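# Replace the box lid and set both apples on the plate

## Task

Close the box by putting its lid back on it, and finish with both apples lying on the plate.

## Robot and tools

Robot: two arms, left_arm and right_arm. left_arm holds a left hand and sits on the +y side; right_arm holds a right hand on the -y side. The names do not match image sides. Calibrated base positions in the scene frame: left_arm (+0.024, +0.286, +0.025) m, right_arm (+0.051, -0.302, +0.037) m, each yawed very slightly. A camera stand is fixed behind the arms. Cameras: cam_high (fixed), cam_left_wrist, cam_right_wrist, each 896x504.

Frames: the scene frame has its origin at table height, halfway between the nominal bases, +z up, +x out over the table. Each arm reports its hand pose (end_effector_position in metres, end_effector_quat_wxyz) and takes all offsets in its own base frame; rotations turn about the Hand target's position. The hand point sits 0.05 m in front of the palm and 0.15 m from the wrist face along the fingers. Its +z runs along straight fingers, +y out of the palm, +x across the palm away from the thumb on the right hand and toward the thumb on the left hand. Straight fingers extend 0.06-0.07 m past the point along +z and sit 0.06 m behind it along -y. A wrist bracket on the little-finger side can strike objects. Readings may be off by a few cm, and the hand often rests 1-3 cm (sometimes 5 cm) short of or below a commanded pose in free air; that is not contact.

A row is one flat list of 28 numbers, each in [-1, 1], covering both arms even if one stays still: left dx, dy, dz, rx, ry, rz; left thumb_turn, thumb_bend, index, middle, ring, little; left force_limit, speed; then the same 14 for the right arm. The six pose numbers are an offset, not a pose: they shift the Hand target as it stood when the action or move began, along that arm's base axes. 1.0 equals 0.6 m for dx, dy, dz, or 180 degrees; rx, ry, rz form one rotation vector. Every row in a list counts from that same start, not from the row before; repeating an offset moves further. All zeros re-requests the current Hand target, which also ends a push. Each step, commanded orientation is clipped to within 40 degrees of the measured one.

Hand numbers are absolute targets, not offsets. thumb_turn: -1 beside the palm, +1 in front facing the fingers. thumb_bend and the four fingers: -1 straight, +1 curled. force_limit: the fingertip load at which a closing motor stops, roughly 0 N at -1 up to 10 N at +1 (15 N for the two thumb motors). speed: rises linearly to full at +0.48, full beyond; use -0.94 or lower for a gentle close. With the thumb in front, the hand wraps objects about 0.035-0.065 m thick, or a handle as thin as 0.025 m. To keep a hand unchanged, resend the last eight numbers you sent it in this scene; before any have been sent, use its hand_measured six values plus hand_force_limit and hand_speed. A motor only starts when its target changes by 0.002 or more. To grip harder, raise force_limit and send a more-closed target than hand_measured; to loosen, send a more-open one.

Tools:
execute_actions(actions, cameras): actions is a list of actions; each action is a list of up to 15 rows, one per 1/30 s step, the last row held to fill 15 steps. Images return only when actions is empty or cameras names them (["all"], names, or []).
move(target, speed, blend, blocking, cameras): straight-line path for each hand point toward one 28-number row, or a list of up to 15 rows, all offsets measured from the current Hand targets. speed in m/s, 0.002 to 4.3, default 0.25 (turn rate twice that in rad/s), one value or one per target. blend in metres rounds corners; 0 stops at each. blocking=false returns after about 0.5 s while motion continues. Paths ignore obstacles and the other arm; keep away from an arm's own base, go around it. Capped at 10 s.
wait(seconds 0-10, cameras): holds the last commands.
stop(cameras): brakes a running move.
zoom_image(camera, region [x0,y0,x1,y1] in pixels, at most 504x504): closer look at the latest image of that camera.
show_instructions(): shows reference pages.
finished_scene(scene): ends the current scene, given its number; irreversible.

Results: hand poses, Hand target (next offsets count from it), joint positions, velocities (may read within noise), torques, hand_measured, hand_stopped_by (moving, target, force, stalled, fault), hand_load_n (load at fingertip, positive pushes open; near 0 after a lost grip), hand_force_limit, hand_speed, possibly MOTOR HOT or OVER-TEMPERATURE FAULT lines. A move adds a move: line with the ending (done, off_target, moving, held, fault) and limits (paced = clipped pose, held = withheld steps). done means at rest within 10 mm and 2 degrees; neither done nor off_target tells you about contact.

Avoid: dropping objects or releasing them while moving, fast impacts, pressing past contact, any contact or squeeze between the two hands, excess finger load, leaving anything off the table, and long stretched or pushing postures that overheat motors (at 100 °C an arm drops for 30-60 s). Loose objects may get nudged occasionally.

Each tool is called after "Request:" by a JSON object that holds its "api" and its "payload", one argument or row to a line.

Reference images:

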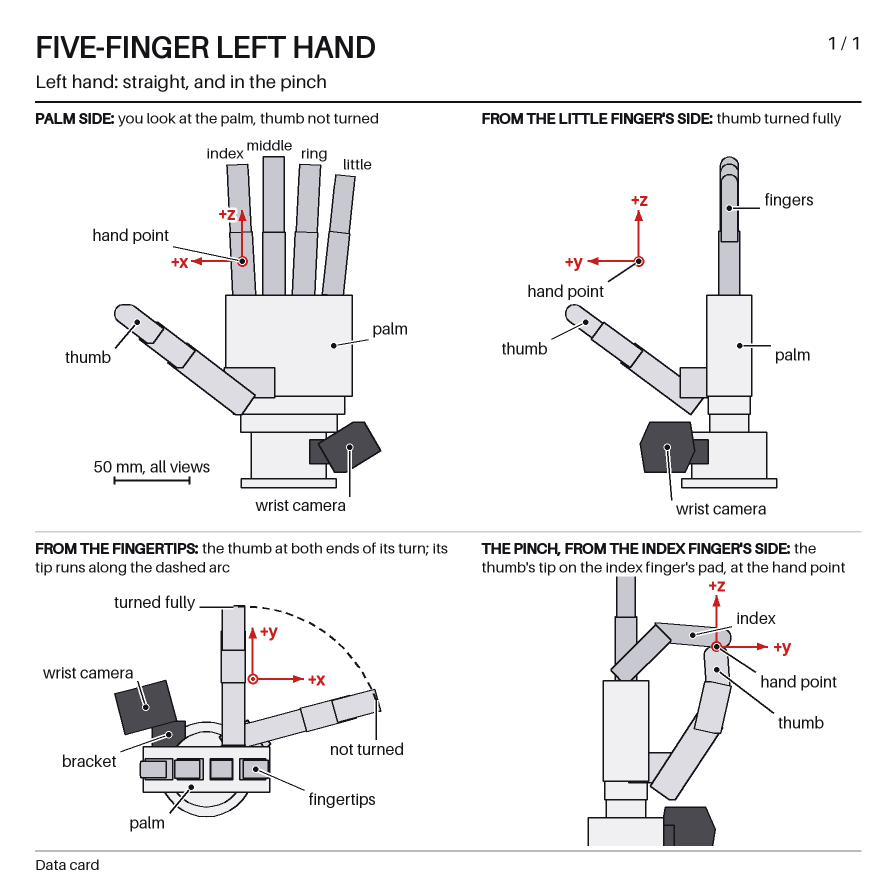

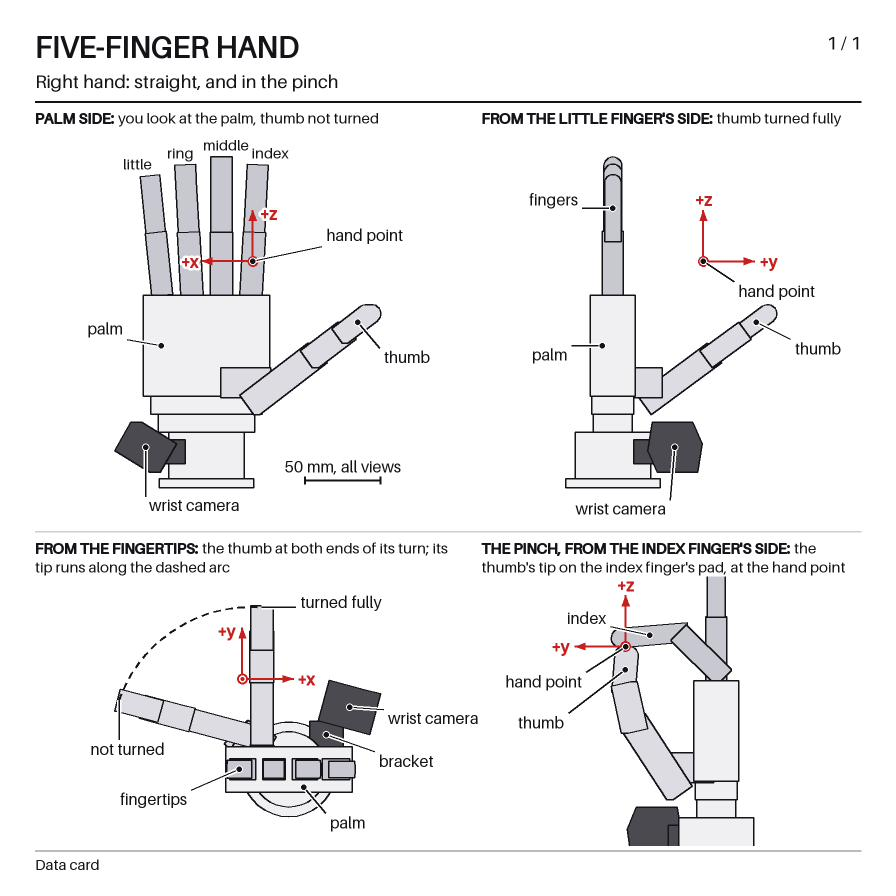

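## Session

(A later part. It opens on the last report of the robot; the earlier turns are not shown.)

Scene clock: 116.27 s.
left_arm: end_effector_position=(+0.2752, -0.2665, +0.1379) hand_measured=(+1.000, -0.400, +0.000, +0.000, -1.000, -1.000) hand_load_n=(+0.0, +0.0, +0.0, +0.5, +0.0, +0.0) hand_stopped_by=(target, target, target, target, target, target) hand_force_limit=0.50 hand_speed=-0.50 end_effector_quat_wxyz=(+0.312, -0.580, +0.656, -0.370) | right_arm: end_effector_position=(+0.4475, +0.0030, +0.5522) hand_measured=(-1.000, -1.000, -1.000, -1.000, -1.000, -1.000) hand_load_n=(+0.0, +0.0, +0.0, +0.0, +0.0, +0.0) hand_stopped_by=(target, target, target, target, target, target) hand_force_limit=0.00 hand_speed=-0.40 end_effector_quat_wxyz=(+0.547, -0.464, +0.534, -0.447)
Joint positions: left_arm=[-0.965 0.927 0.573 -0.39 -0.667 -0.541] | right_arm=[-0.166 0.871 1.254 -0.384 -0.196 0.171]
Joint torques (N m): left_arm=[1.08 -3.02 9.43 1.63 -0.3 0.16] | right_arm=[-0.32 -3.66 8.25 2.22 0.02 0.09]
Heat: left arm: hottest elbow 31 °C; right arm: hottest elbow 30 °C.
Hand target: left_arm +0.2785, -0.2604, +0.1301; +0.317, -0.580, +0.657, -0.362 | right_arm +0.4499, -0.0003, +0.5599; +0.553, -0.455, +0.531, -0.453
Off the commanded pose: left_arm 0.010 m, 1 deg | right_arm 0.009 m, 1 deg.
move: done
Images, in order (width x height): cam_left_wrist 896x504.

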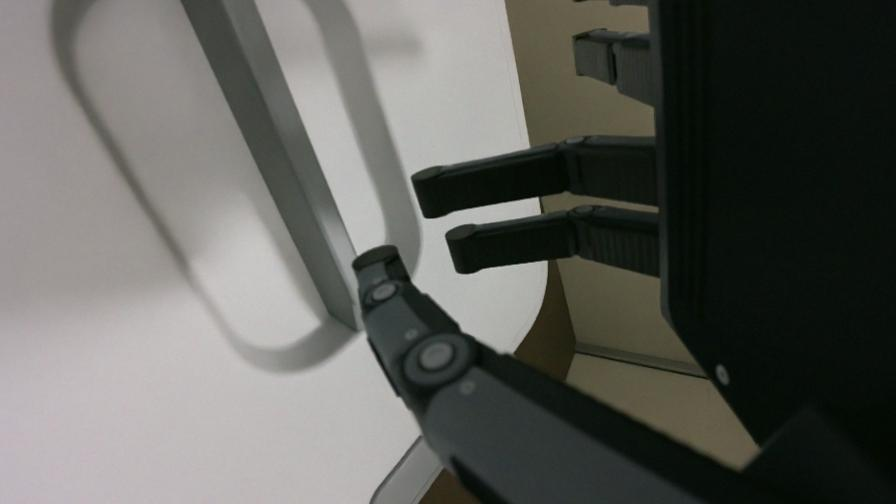

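Request:
{"api": "move", "payload": {
  "target": [
    [0.0,0.035,-0.01,0,0,0,1,-0.4,0,0,-1,-1,0.5,-0.5,0,0,0,0,0,0,-1,-1,-1,-1,-1,-1,0,-0.4],
    [0.0,0.029,-0.05,0,0,0,1,-0.4,0,0,-1,-1,0.5,-0.5,0,0,0,0,0,0,-1,-1,-1,-1,-1,-1,0,-0.4]
  ],
  "cameras": ["cam_left_wrist"],
  "speed": 0.08
}}

Scene clock: 118.33 s.
left_arm: end_effector_position=(+0.2775, -0.2474, +0.1070) hand_measured=(+1.000, -0.400, +0.000, +0.000, -1.000, -1.000) hand_load_n=(+0.0, +0.0, +0.0, +0.0, +0.0, +0.0) hand_stopped_by=(target, target, target, target, target, target) hand_force_limit=0.50 hand_speed=-0.50 end_effector_quat_wxyz=(+0.313, -0.580, +0.656, -0.367) | right_arm: end_effector_position=(+0.4475, +0.0030, +0.5522) hand_measured=(-1.000, -1.000, -1.000, -1.000, -1.000, -1.000) hand_load_n=(+0.0, +0.5, +0.0, +0.0, -0.5, +0.0) hand_stopped_by=(target, target, target, target, target, target) hand_force_limit=0.00 hand_speed=-0.40 end_effector_quat_wxyz=(+0.547, -0.464, +0.534, -0.447)
Joint positions: left_arm=[-0.915 0.923 0.481 -0.282 -0.632 -0.5] | right_arm=[-0.166 0.871 1.254 -0.384 -0.196 0.171]
Joint torques (N m): left_arm=[0.32 -2.61 9.18 1.83 -0.44 0.02] | right_arm=[0.09 -3.66 8.21 2.33 0.01 0.06]
Heat: left arm: hottest elbow 31 °C; right arm: hottest elbow 30 °C.
Hand target: left_arm +0.2785, -0.2430, +0.1000; +0.317, -0.580, +0.658, -0.362 | right_arm +0.4499, -0.0003, +0.5599; +0.553, -0.455, +0.531, -0.453
Off the commanded pose: left_arm 0.008 m, 1 deg | right_arm 0.009 m, 1 deg.
move: done
Images, in order (width x height): cam_left_wrist 896x504.

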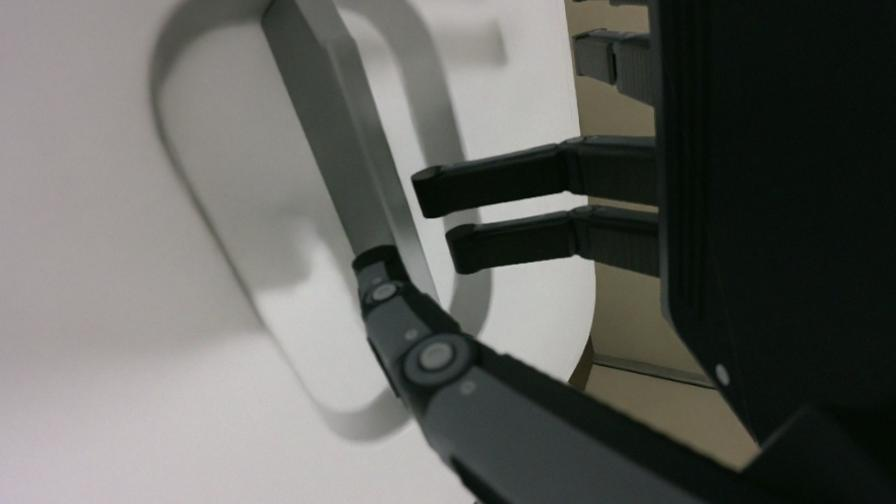

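Request:
{"api": "move", "payload": {
  "target": [0.008,-0.003,-0.028,0,0,0,1,-0.4,0,0,-1,-1,0.5,-0.5,0,0,0,0,0,0,-1,-1,-1,-1,-1,-1,0,-0.4],
  "cameras": ["cam_left_wrist"],
  "speed": 0.08
}}

Scene clock: 119.53 s.
left_arm: end_effector_position=(+0.2824, -0.2528, +0.0954) hand_measured=(+1.000, -0.400, +0.000, +0.000, -1.000, -1.000) hand_load_n=(+0.0, +0.0, +0.0, -1.5, +0.0, +0.0) hand_stopped_by=(target, target, target, target, target, target) hand_force_limit=0.50 hand_speed=-0.50 end_effector_quat_wxyz=(+0.313, -0.579, +0.654, -0.373) | right_arm: end_effector_position=(+0.4475, +0.0030, +0.5522) hand_measured=(-1.000, -1.000, -1.000, -1.000, -1.000, -1.000) hand_load_n=(+0.0, +0.0, +0.0, +0.0, -0.5, +0.0) hand_stopped_by=(target, target, target, target, target, target) hand_force_limit=0.00 hand_speed=-0.40 end_effector_quat_wxyz=(+0.547, -0.464, +0.534, -0.447)
Joint positions: left_arm=[-0.914 0.968 0.463 -0.203 -0.631 -0.495] | right_arm=[-0.166 0.871 1.254 -0.384 -0.196 0.171]
Joint torques (N m): left_arm=[1.14 -2.49 8.47 1.88 -0.16 0.01] | right_arm=[0.03 -3.78 8.24 2.25 0.01 0.05]
Heat: left arm: hottest elbow 31 °C; right arm: hottest elbow 30 °C.
Hand target: left_arm +0.2833, -0.2447, +0.0831; +0.317, -0.580, +0.658, -0.362 | right_arm +0.4499, -0.0003, +0.5599; +0.553, -0.455, +0.531, -0.453
Off the commanded pose: left_arm 0.015 m, 1 deg | right_arm 0.009 m, 1 deg.
move: off_target (left_arm)
Images, in order (width x height): cam_left_wrist 896x504.

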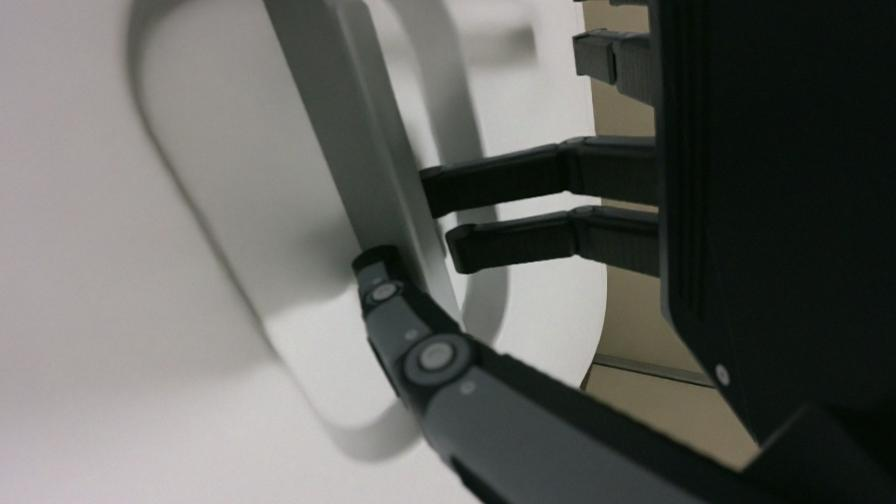

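Request:
{"api": "move", "payload": {
  "target": [
    [0.0,-0.003,0.06,0,0,0,1,-0.5,-0.1,-0.1,-1,-1,0.5,-0.5,0,0,0,0,0,0,-1,-1,-1,-1,-1,-1,0,-0.4],
    [0.006,-0.003,0.03,0,0,0,1,-0.5,-0.1,-0.1,-1,-1,0.5,-0.5,0,0,0,0,0,0,-1,-1,-1,-1,-1,-1,0,-0.4],
    [0.004,-0.003,-0.02,0,0,0,1,-0.5,-0.1,-0.1,-1,-1,0.5,-0.5,0,0,0,0,0,0,-1,-1,-1,-1,-1,-1,0,-0.4]
  ],
  "cameras": ["cam_left_wrist"],
  "speed": 0.06
}}

Scene clock: 122.80 s.
left_arm: end_effector_position=(+0.2861, -0.2543, +0.0854) hand_measured=(+1.000, -0.500, -0.100, -0.100, -1.000, -1.000) hand_load_n=(+0.0, +0.0, +0.0, -3.5, +0.0, +0.0) hand_stopped_by=(target, target, target, target, target, target) hand_force_limit=0.50 hand_speed=-0.50 end_effector_quat_wxyz=(+0.314, -0.579, +0.652, -0.375) | right_arm: end_effector_position=(+0.4475, +0.0030, +0.5522) hand_measured=(-1.000, -1.000, -1.000, -1.000, -1.000, -1.000) hand_load_n=(+0.0, +0.0, +0.0, +0.0, +0.0, +0.0) hand_stopped_by=(target, target, target, target, target, target) hand_force_limit=0.00 hand_speed=-0.40 end_effector_quat_wxyz=(+0.547, -0.464, +0.534, -0.447)
Joint positions: left_arm=[-0.907 1.002 0.448 -0.146 -0.628 -0.489] | right_arm=[-0.166 0.871 1.254 -0.384 -0.196 0.171]
Joint torques (N m): left_arm=[0.79 -2.37 8.28 1.95 -0.23 0.02] | right_arm=[-0.03 -3.72 8.13 2.28 -0.01 0.08]
Heat: left arm: hottest elbow 31 °C; right arm: hottest elbow 30 °C.
Hand target: left_arm +0.2857, -0.2466, +0.0713; +0.317, -0.580, +0.658, -0.362 | right_arm +0.4499, -0.0003, +0.5599; +0.553, -0.455, +0.531, -0.453
Off the commanded pose: left_arm 0.016 m, 2 deg | right_arm 0.009 m, 1 deg.
move: off_target (left_arm)
Images, in order (width x height): cam_left_wrist 896x504.

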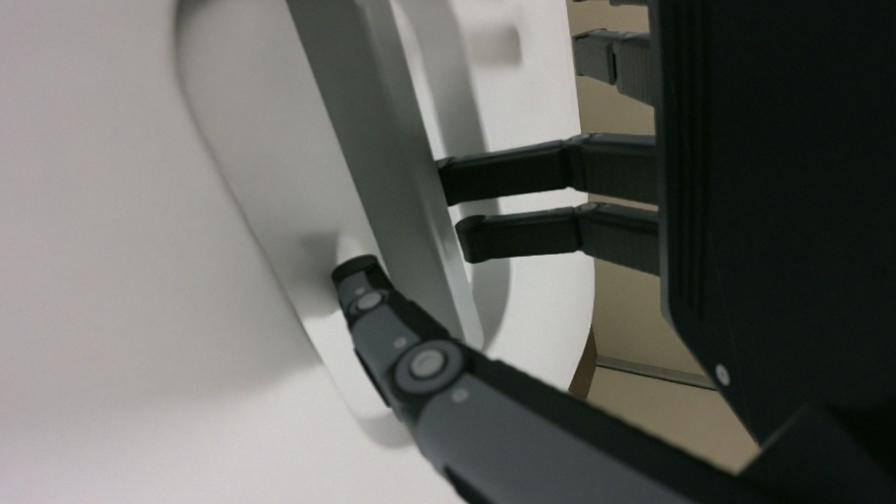

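Request:
{"api": "move", "payload": {
  "target": [0,0,0.01,0,0,0,1,0.3,0.5,0.5,-1,-1,0,-0.9,0,0,0,0,0,0,-1,-1,-1,-1,-1,-1,0,-0.4],
  "cameras": ["cam_left_wrist","cam_high"],
  "speed": 0.06
}}

Request:
{"api": "zoom_image", "payload": {
  "camera": "cam_high",
  "region": [405, 315, 565, 460]
}}

Scene clock: 124.47 s.
left_arm: end_effector_position=(+0.2858, -0.2546, +0.0846) hand_measured=(+1.000, -0.338, +0.232, +0.186, -1.000, -1.000) hand_load_n=(+0.5, +7.5, +7.0, +6.0, +0.0, +0.0) hand_stopped_by=(target, force, force, force, target, target) hand_force_limit=0.00 hand_speed=-0.90 end_effector_quat_wxyz=(+0.313, -0.579, +0.653, -0.374) | right_arm: end_effector_position=(+0.4475, +0.0030, +0.5522) hand_measured=(-1.000, -1.000, -1.000, -1.000, -1.000, -1.000) hand_load_n=(+0.0, +0.0, +0.0, +0.0, +0.0, +0.0) hand_stopped_by=(target, target, target, target, target, target) hand_force_limit=0.00 hand_speed=-0.40 end_effector_quat_wxyz=(+0.547, -0.464, +0.534, -0.447)
Joint positions: left_arm=[-0.907 1.004 0.448 -0.146 -0.625 -0.489] | right_arm=[-0.166 0.871 1.254 -0.384 -0.196 0.171]
Joint torques (N m): left_arm=[0.79 -3.6 9.06 1.02 -0.31 0.02] | right_arm=[0.03 -3.55 8.23 2.35 -0.02 0.09]
Heat: left arm: hottest elbow 31 °C; right arm: hottest elbow 30 °C.
Hand target: left_arm +0.2857, -0.2466, +0.0773; +0.317, -0.580, +0.657, -0.362 | right_arm +0.4499, -0.0003, +0.5599; +0.553, -0.455, +0.531, -0.453
Off the commanded pose: left_arm 0.011 m, 2 deg | right_arm 0.009 m, 1 deg.
move: off_target (left_arm)
Images, in order (width x height): cam_high 896x504, cam_left_wrist 896x504.

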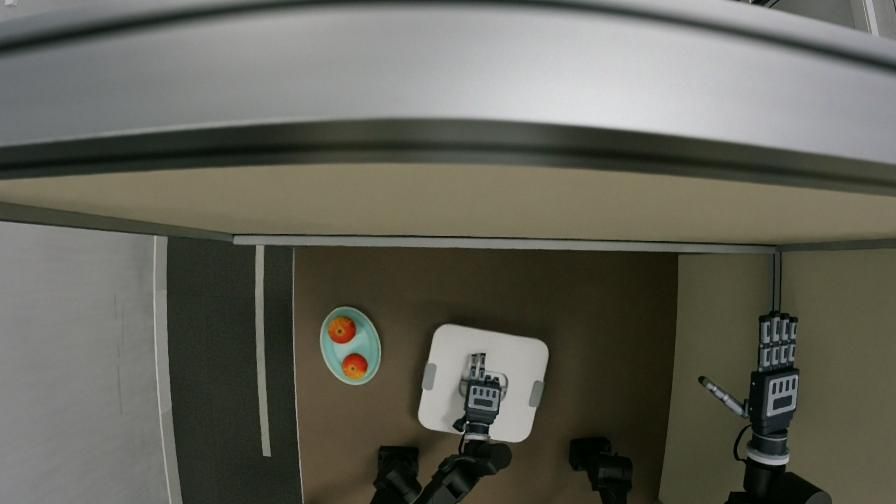

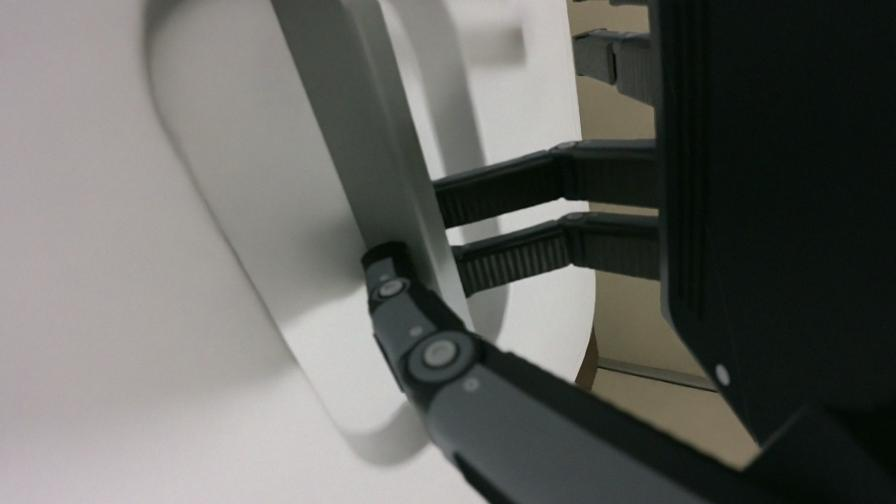

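Scaled by 3.150.

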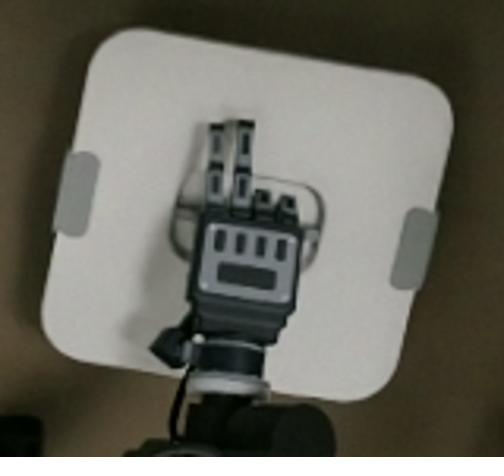

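Request:
{"api": "move", "payload": {
  "target": [0.003,0,-0.05,0,0,0,1,0.3,0.5,0.5,-1,-1,0,-0.9,0,0,0,0,0,0,-1,-1,-1,-1,-1,-1,0,-0.4],
  "cameras": ["cam_left_wrist","cam_high"],
  "speed": 0.06
}}

Request:
{"api": "zoom_image", "payload": {
  "camera": "cam_high",
  "region": [405, 315, 565, 460]
}}

Scene clock: 125.97 s.
left_arm: end_effector_position=(+0.2949, -0.2617, +0.0835) hand_measured=(+1.000, -0.338, +0.232, +0.186, -1.000, -1.000) hand_load_n=(-0.5, +5.5, +8.0, +4.5, +0.0, +0.0) hand_stopped_by=(target, force, force, force, target, target) hand_force_limit=0.00 hand_speed=-0.90 end_effector_quat_wxyz=(+0.317, -0.578, +0.638, -0.398) | right_arm: end_effector_position=(+0.4475, +0.0030, +0.5522) hand_measured=(-1.000, -1.000, -1.000, -1.000, -1.000, -1.000) hand_load_n=(+0.0, +0.0, +0.0, +0.0, +0.0, +0.0) hand_stopped_by=(target, target, target, target, target, target) hand_force_limit=0.00 hand_speed=-0.40 end_effector_quat_wxyz=(+0.547, -0.464, +0.534, -0.447)
Joint positions: left_arm=[-0.905 1.036 0.427 -0.033 -0.634 -0.479] | right_arm=[-0.166 0.871 1.254 -0.384 -0.196 0.171]
Joint torques (N m): left_arm=[0.97 -0.67 6.45 1.32 0.22 -0.06] | right_arm=[-0.26 -3.6 8.18 2.21 0 0.06]
Heat: left arm: hottest elbow 31 °C; right arm: hottest elbow 30 °C.
Hand target: left_arm +0.2875, -0.2465, +0.0472; +0.317, -0.580, +0.658, -0.362 | right_arm +0.4499, -0.0003, +0.5599; +0.553, -0.455, +0.531, -0.453
Off the commanded pose: left_arm 0.040 m, 5 deg | right_arm 0.009 m, 1 deg.
move: off_target (left_arm)
Images, in order (width x height): cam_high 896x504, cam_left_wrist 896x504.

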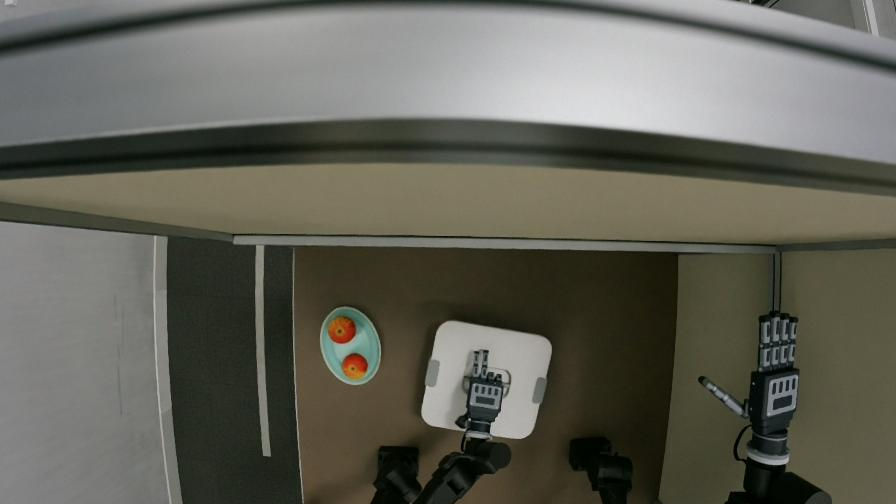

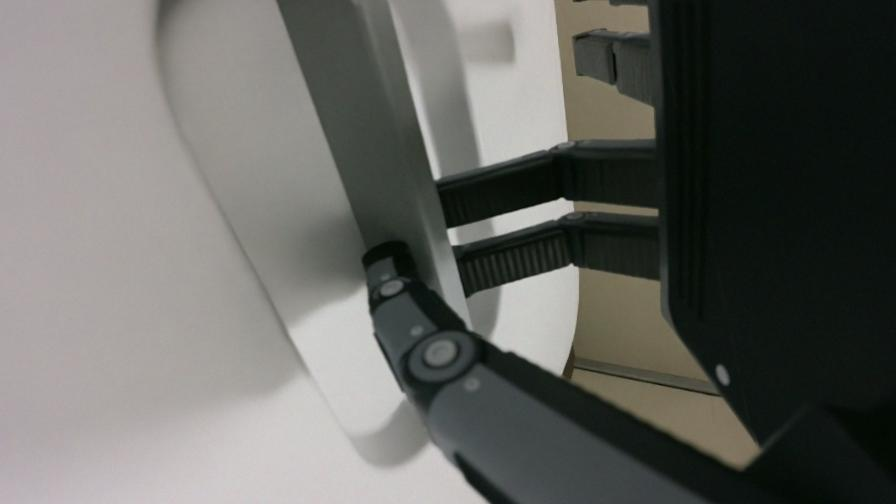

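Scaled by 3.150.

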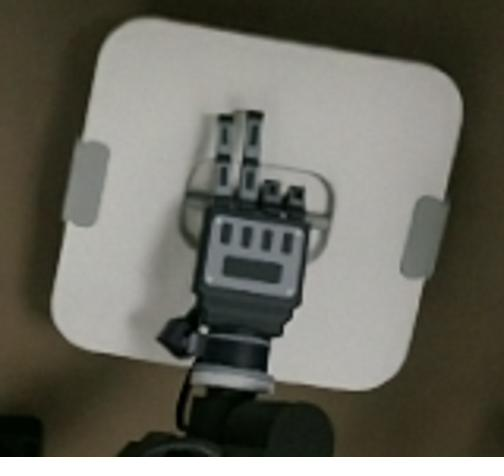

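Request:
{"api": "move", "payload": {
  "target": [
    [0.0,0,0.03,0,0,0,1,0.3,0.5,0.5,-1,-1,0,-0.9,0,0,0,0,0,0,-1,-1,-1,-1,-1,-1,0,-0.4],
    [0.0,0,0.03,0,0,0,1,-0.45,-0.05,-0.05,-1,-1,0,-0.8,0,0,0,0,0,0,-1,-1,-1,-1,-1,-1,0,-0.4]
  ],
  "cameras": ["cam_left_wrist","cam_high"],
  "speed": 0.06
}}

Request:
{"api": "zoom_image", "payload": {
  "camera": "cam_high",
  "region": [405, 315, 565, 460]
}}

Scene clock: 128.00 s.
left_arm: end_effector_position=(+0.2898, -0.2572, +0.0838) hand_measured=(+1.000, -0.450, -0.050, -0.048, -1.000, -1.000) hand_load_n=(+0.0, -0.5, +0.0, -6.0, +0.0, +0.0) hand_stopped_by=(target, target, target, target, target, target) hand_force_limit=0.00 hand_speed=-0.80 end_effector_quat_wxyz=(+0.314, -0.577, +0.645, -0.390) | right_arm: end_effector_position=(+0.4475, +0.0030, +0.5522) hand_measured=(-1.000, -1.000, -1.000, -1.000, -1.000, -1.000) hand_load_n=(+0.0, +0.0, +0.0, +0.0, +0.0, +0.0) hand_stopped_by=(target, target, target, target, target, target) hand_force_limit=0.00 hand_speed=-0.40 end_effector_quat_wxyz=(+0.547, -0.464, +0.534, -0.447)
Joint positions: left_arm=[-0.903 1.012 0.427 -0.077 -0.624 -0.48] | right_arm=[-0.166 0.871 1.254 -0.384 -0.196 0.171]
Joint torques (N m): left_arm=[0.91 -1.73 9.05 0.36 -0.16 -0.02] | right_arm=[-0.09 -3.66 8.25 2.26 -0.01 0.07]
Heat: left arm: hottest elbow 31 °C; right arm: hottest elbow 30 °C.
Hand target: left_arm +0.2875, -0.2466, +0.0652; +0.317, -0.580, +0.658, -0.362 | right_arm +0.4499, -0.0003, +0.5599; +0.553, -0.455, +0.531, -0.453
Off the commanded pose: left_arm 0.022 m, 4 deg | right_arm 0.009 m, 1 deg.
move: off_target (left_arm); target 2's new numbers were sent with left_arm's hand 0.022 m and 4 deg from that target
Images, in order (width x height): cam_high 896x504, cam_left_wrist 896x504.

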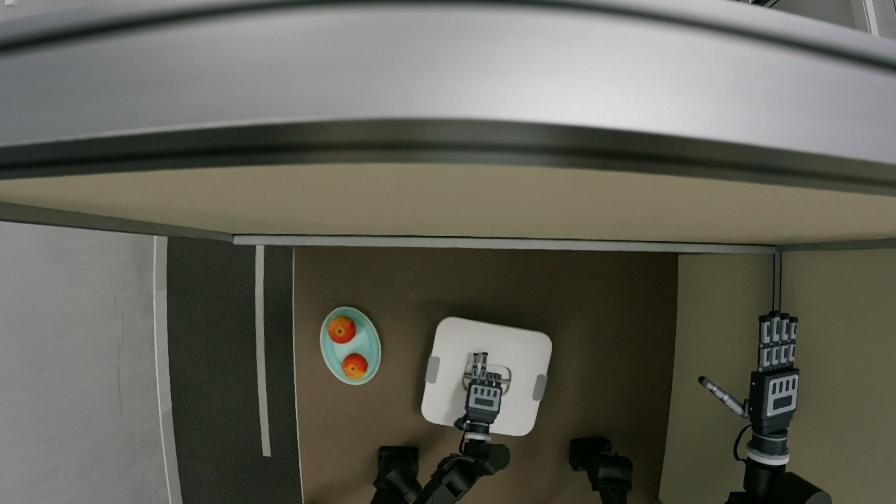

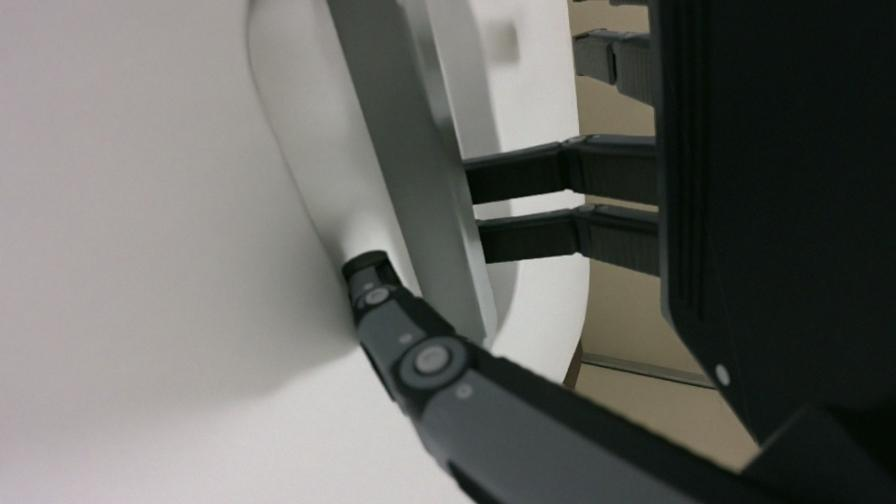

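Scaled by 3.150.

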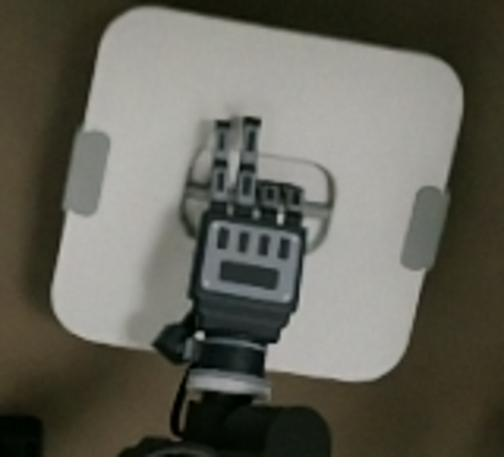

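Request:
{"api": "move", "payload": {
  "target": [
    [0.0,0,0.0,0,0,0,1,-0.5,0.1,0.1,-1,-1,0,-0.6,0,0,0,0,0,0,-1,-1,-1,-1,-1,-1,0,-0.4],
    [0.015,-0.01,0.14,0,0,0,1,-0.5,0.1,0.1,-1,-1,0,-0.6,0,0,0,0,0,0,-1,-1,-1,-1,-1,-1,0,-0.4],
    [0,-0.01,0.35,0,0,0,1,-0.5,0.1,0.1,-1,-1,0,-0.6,0,0,0,0,0,0,-1,-1,-1,-1,-1,-1,0,-0.4]
  ],
  "cameras": ["cam_left_wrist","cam_high"],
  "speed": 0.08
}}

Request:
{"api": "zoom_image", "payload": {
  "camera": "cam_high",
  "region": [405, 305, 565, 450]
}}

Scene clock: 132.90 s.
left_arm: end_effector_position=(+0.2813, -0.2397, +0.2387) hand_measured=(+1.000, -0.500, +0.100, +0.100, -1.000, -1.000) hand_load_n=(+0.0, +0.0, +0.0, +0.0, +0.0, +0.0) hand_stopped_by=(target, target, target, target, target, target) hand_force_limit=0.00 hand_speed=-0.60 end_effector_quat_wxyz=(+0.320, -0.579, +0.672, -0.333) | right_arm: end_effector_position=(+0.4475, +0.0030, +0.5522) hand_measured=(-1.000, -1.000, -1.000, -1.000, -1.000, -1.000) hand_load_n=(+0.0, +0.0, +0.0, +0.0, +0.0, +0.0) hand_stopped_by=(target, target, target, target, target, target) hand_force_limit=0.00 hand_speed=-0.40 end_effector_quat_wxyz=(+0.547, -0.464, +0.534, -0.447)
Joint positions: left_arm=[-0.894 0.85 0.832 -0.769 -0.628 -0.478] | right_arm=[-0.166 0.871 1.254 -0.384 -0.196 0.171]
Joint torques (N m): left_arm=[-1.14 -3.43 16.43 1.14 -0.46 -0.12] | right_arm=[0.03 -3.49 8.14 2.25 0.02 0.06]
Heat: left arm: hottest elbow 32 °C; right arm: hottest elbow 30 °C.
Hand target: left_arm +0.2875, -0.2526, +0.2752; +0.317, -0.580, +0.658, -0.362 | right_arm +0.4499, -0.0003, +0.5599; +0.553, -0.455, +0.531, -0.453
Off the commanded pose: left_arm 0.039 m, 4 deg | right_arm 0.009 m, 1 deg.
move: off_target (left_arm)
Images, in order (width x height): cam_high 896x504, cam_left_wrist 896x504.

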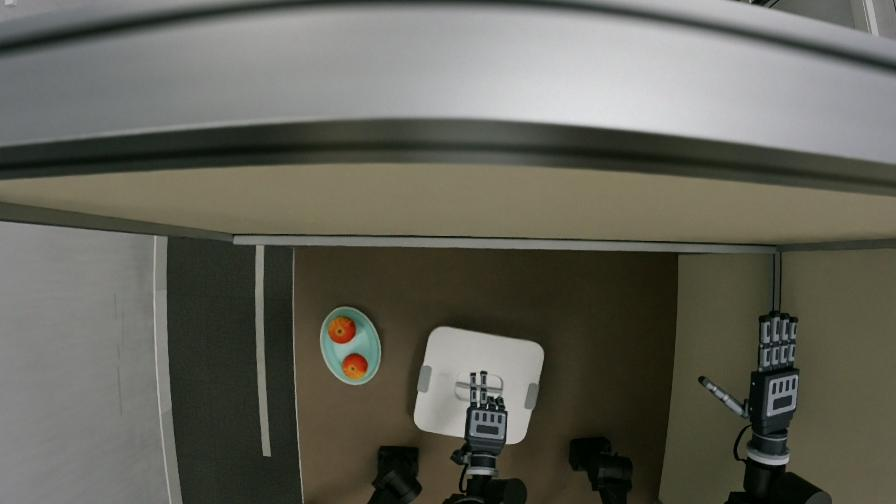

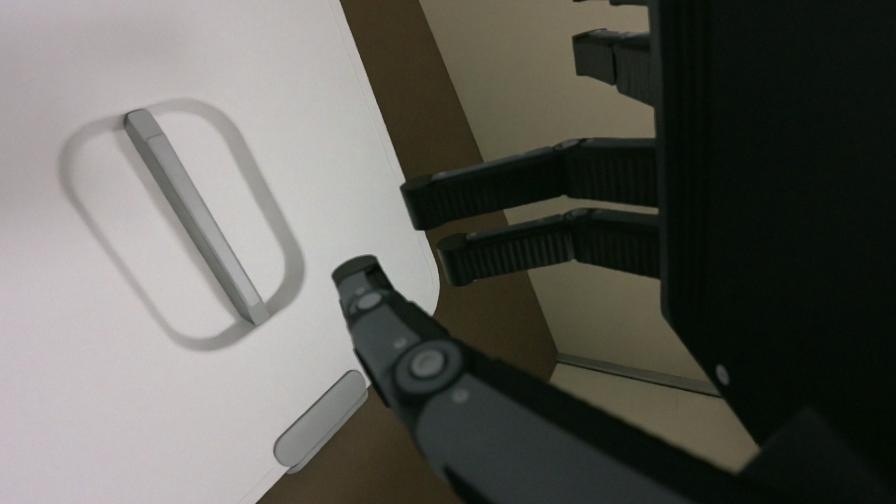

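Scaled by 3.150.

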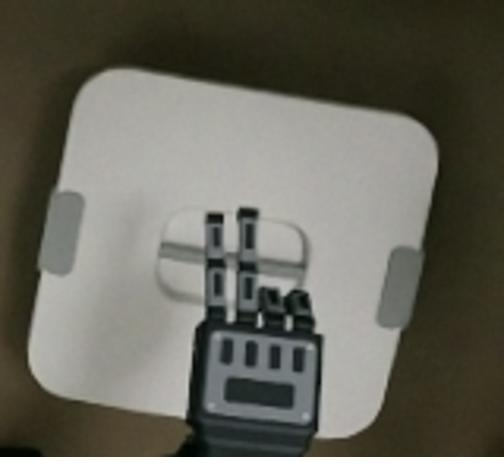

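Request:
{"api": "move", "payload": {
  "target": [0,0,0,0,0,0,1,-0.5,0.1,0.1,-1,-1,0,-0.6,-0.235,0.137,-0.528,0.1306,0.4875,0.1306,-1,-1,-1,-1,-1,-1,0,-0.4],
  "cameras": ["cam_right_wrist","cam_high"],
  "speed": 0.25
}}

Scene clock: 137.57 s.
left_arm: end_effector_position=(+0.2812, -0.2396, +0.2386) hand_measured=(+1.000, -0.500, +0.100, +0.100, -1.000, -1.000) hand_load_n=(+0.0, +0.0, +0.5, +0.5, +0.0, +0.0) hand_stopped_by=(target, target, target, target, target, target) hand_force_limit=0.00 hand_speed=-0.60 end_effector_quat_wxyz=(+0.320, -0.579, +0.672, -0.333) | right_arm: end_effector_position=(+0.3133, +0.0787, +0.2486) hand_measured=(-1.000, -1.000, -1.000, -1.000, -1.000, -1.000) hand_load_n=(+0.0, +0.0, +0.0, +0.0, +0.0, +0.0) hand_stopped_by=(target, target, target, target, target, target) hand_force_limit=0.00 hand_speed=-0.40 end_effector_quat_wxyz=(+0.189, -0.612, +0.744, +0.188)
Joint positions: left_arm=[-0.894 0.85 0.832 -0.77 -0.628 -0.478] | right_arm=[-0.158 1.297 1.184 -1.493 -0.54 0.025]
Joint torques (N m): left_arm=[-1.14 -3.43 16.44 0.9 -0.47 -0.12] | right_arm=[1.38 -9.11 6.2 -0.42 -0.5 -0.13]
Motor temperatures (°C): left_arm=[22 22 34 23 20 23] | right_arm=[24 22 30 23 19 22]
Heat: left arm: hottest elbow 34 °C; right arm: hottest elbow 30 °C.
Hand target: left_arm +0.2875, -0.2526, +0.2753; +0.317, -0.580, +0.658, -0.362 | right_arm +0.3090, +0.0819, +0.2432; +0.181, -0.616, +0.740, +0.200
Off the commanded pose: left_arm 0.039 m, 4 deg | right_arm 0.008 m, 2 deg.
move: off_target (left_arm)
Images, in order (width x height): cam_high 896x504, cam_right_wrist 896x504.

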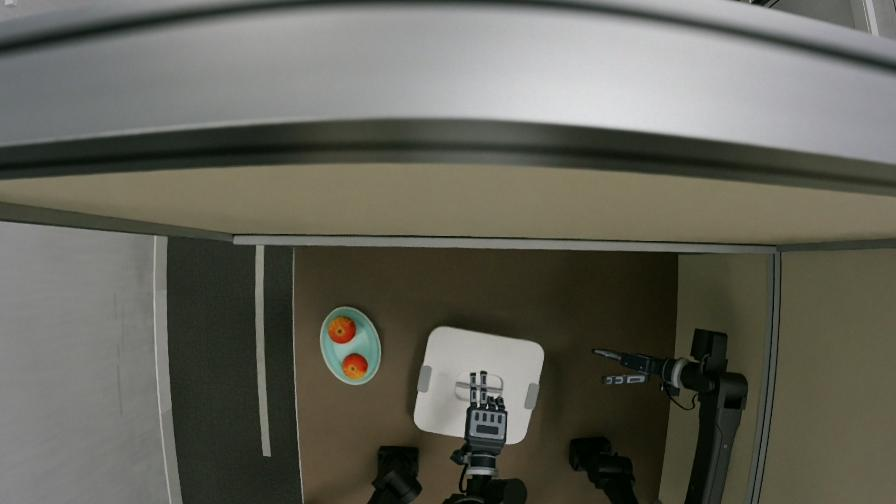

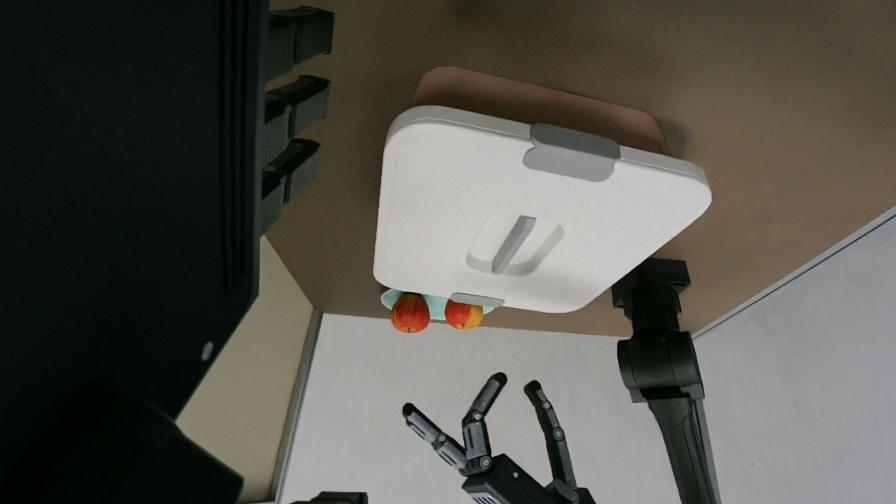

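Request:
{"api": "zoom_image", "payload": {
  "camera": "cam_right_wrist",
  "region": [360, 50, 730, 340]
}}

Request:
{"api": "zoom_image", "payload": {
  "camera": "cam_right_wrist",
  "region": [380, 60, 540, 180]
}}

Request:
{"api": "zoom_image", "payload": {
  "camera": "cam_right_wrist",
  "region": [580, 90, 740, 210]
}}

Scaled by 1.362.

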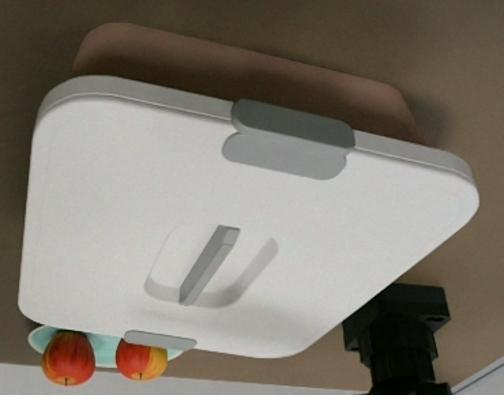

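Scaled by 3.150.

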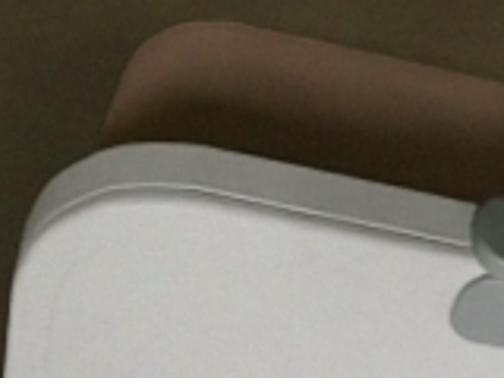

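Scaled by 3.150.

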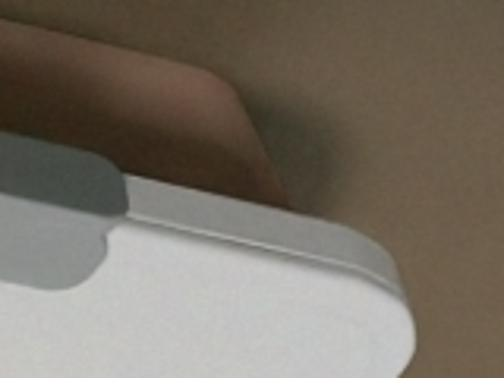

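Request:
{"api": "zoom_image", "payload": {
  "camera": "cam_high",
  "region": [405, 315, 555, 455]
}}

Scaled by 3.360.

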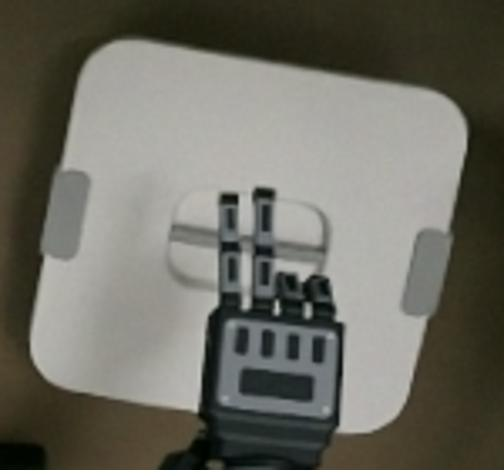

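Request:
{"api": "finished_scene", "payload": {
  "scene": 1
}}

The scene is finished: the task was done.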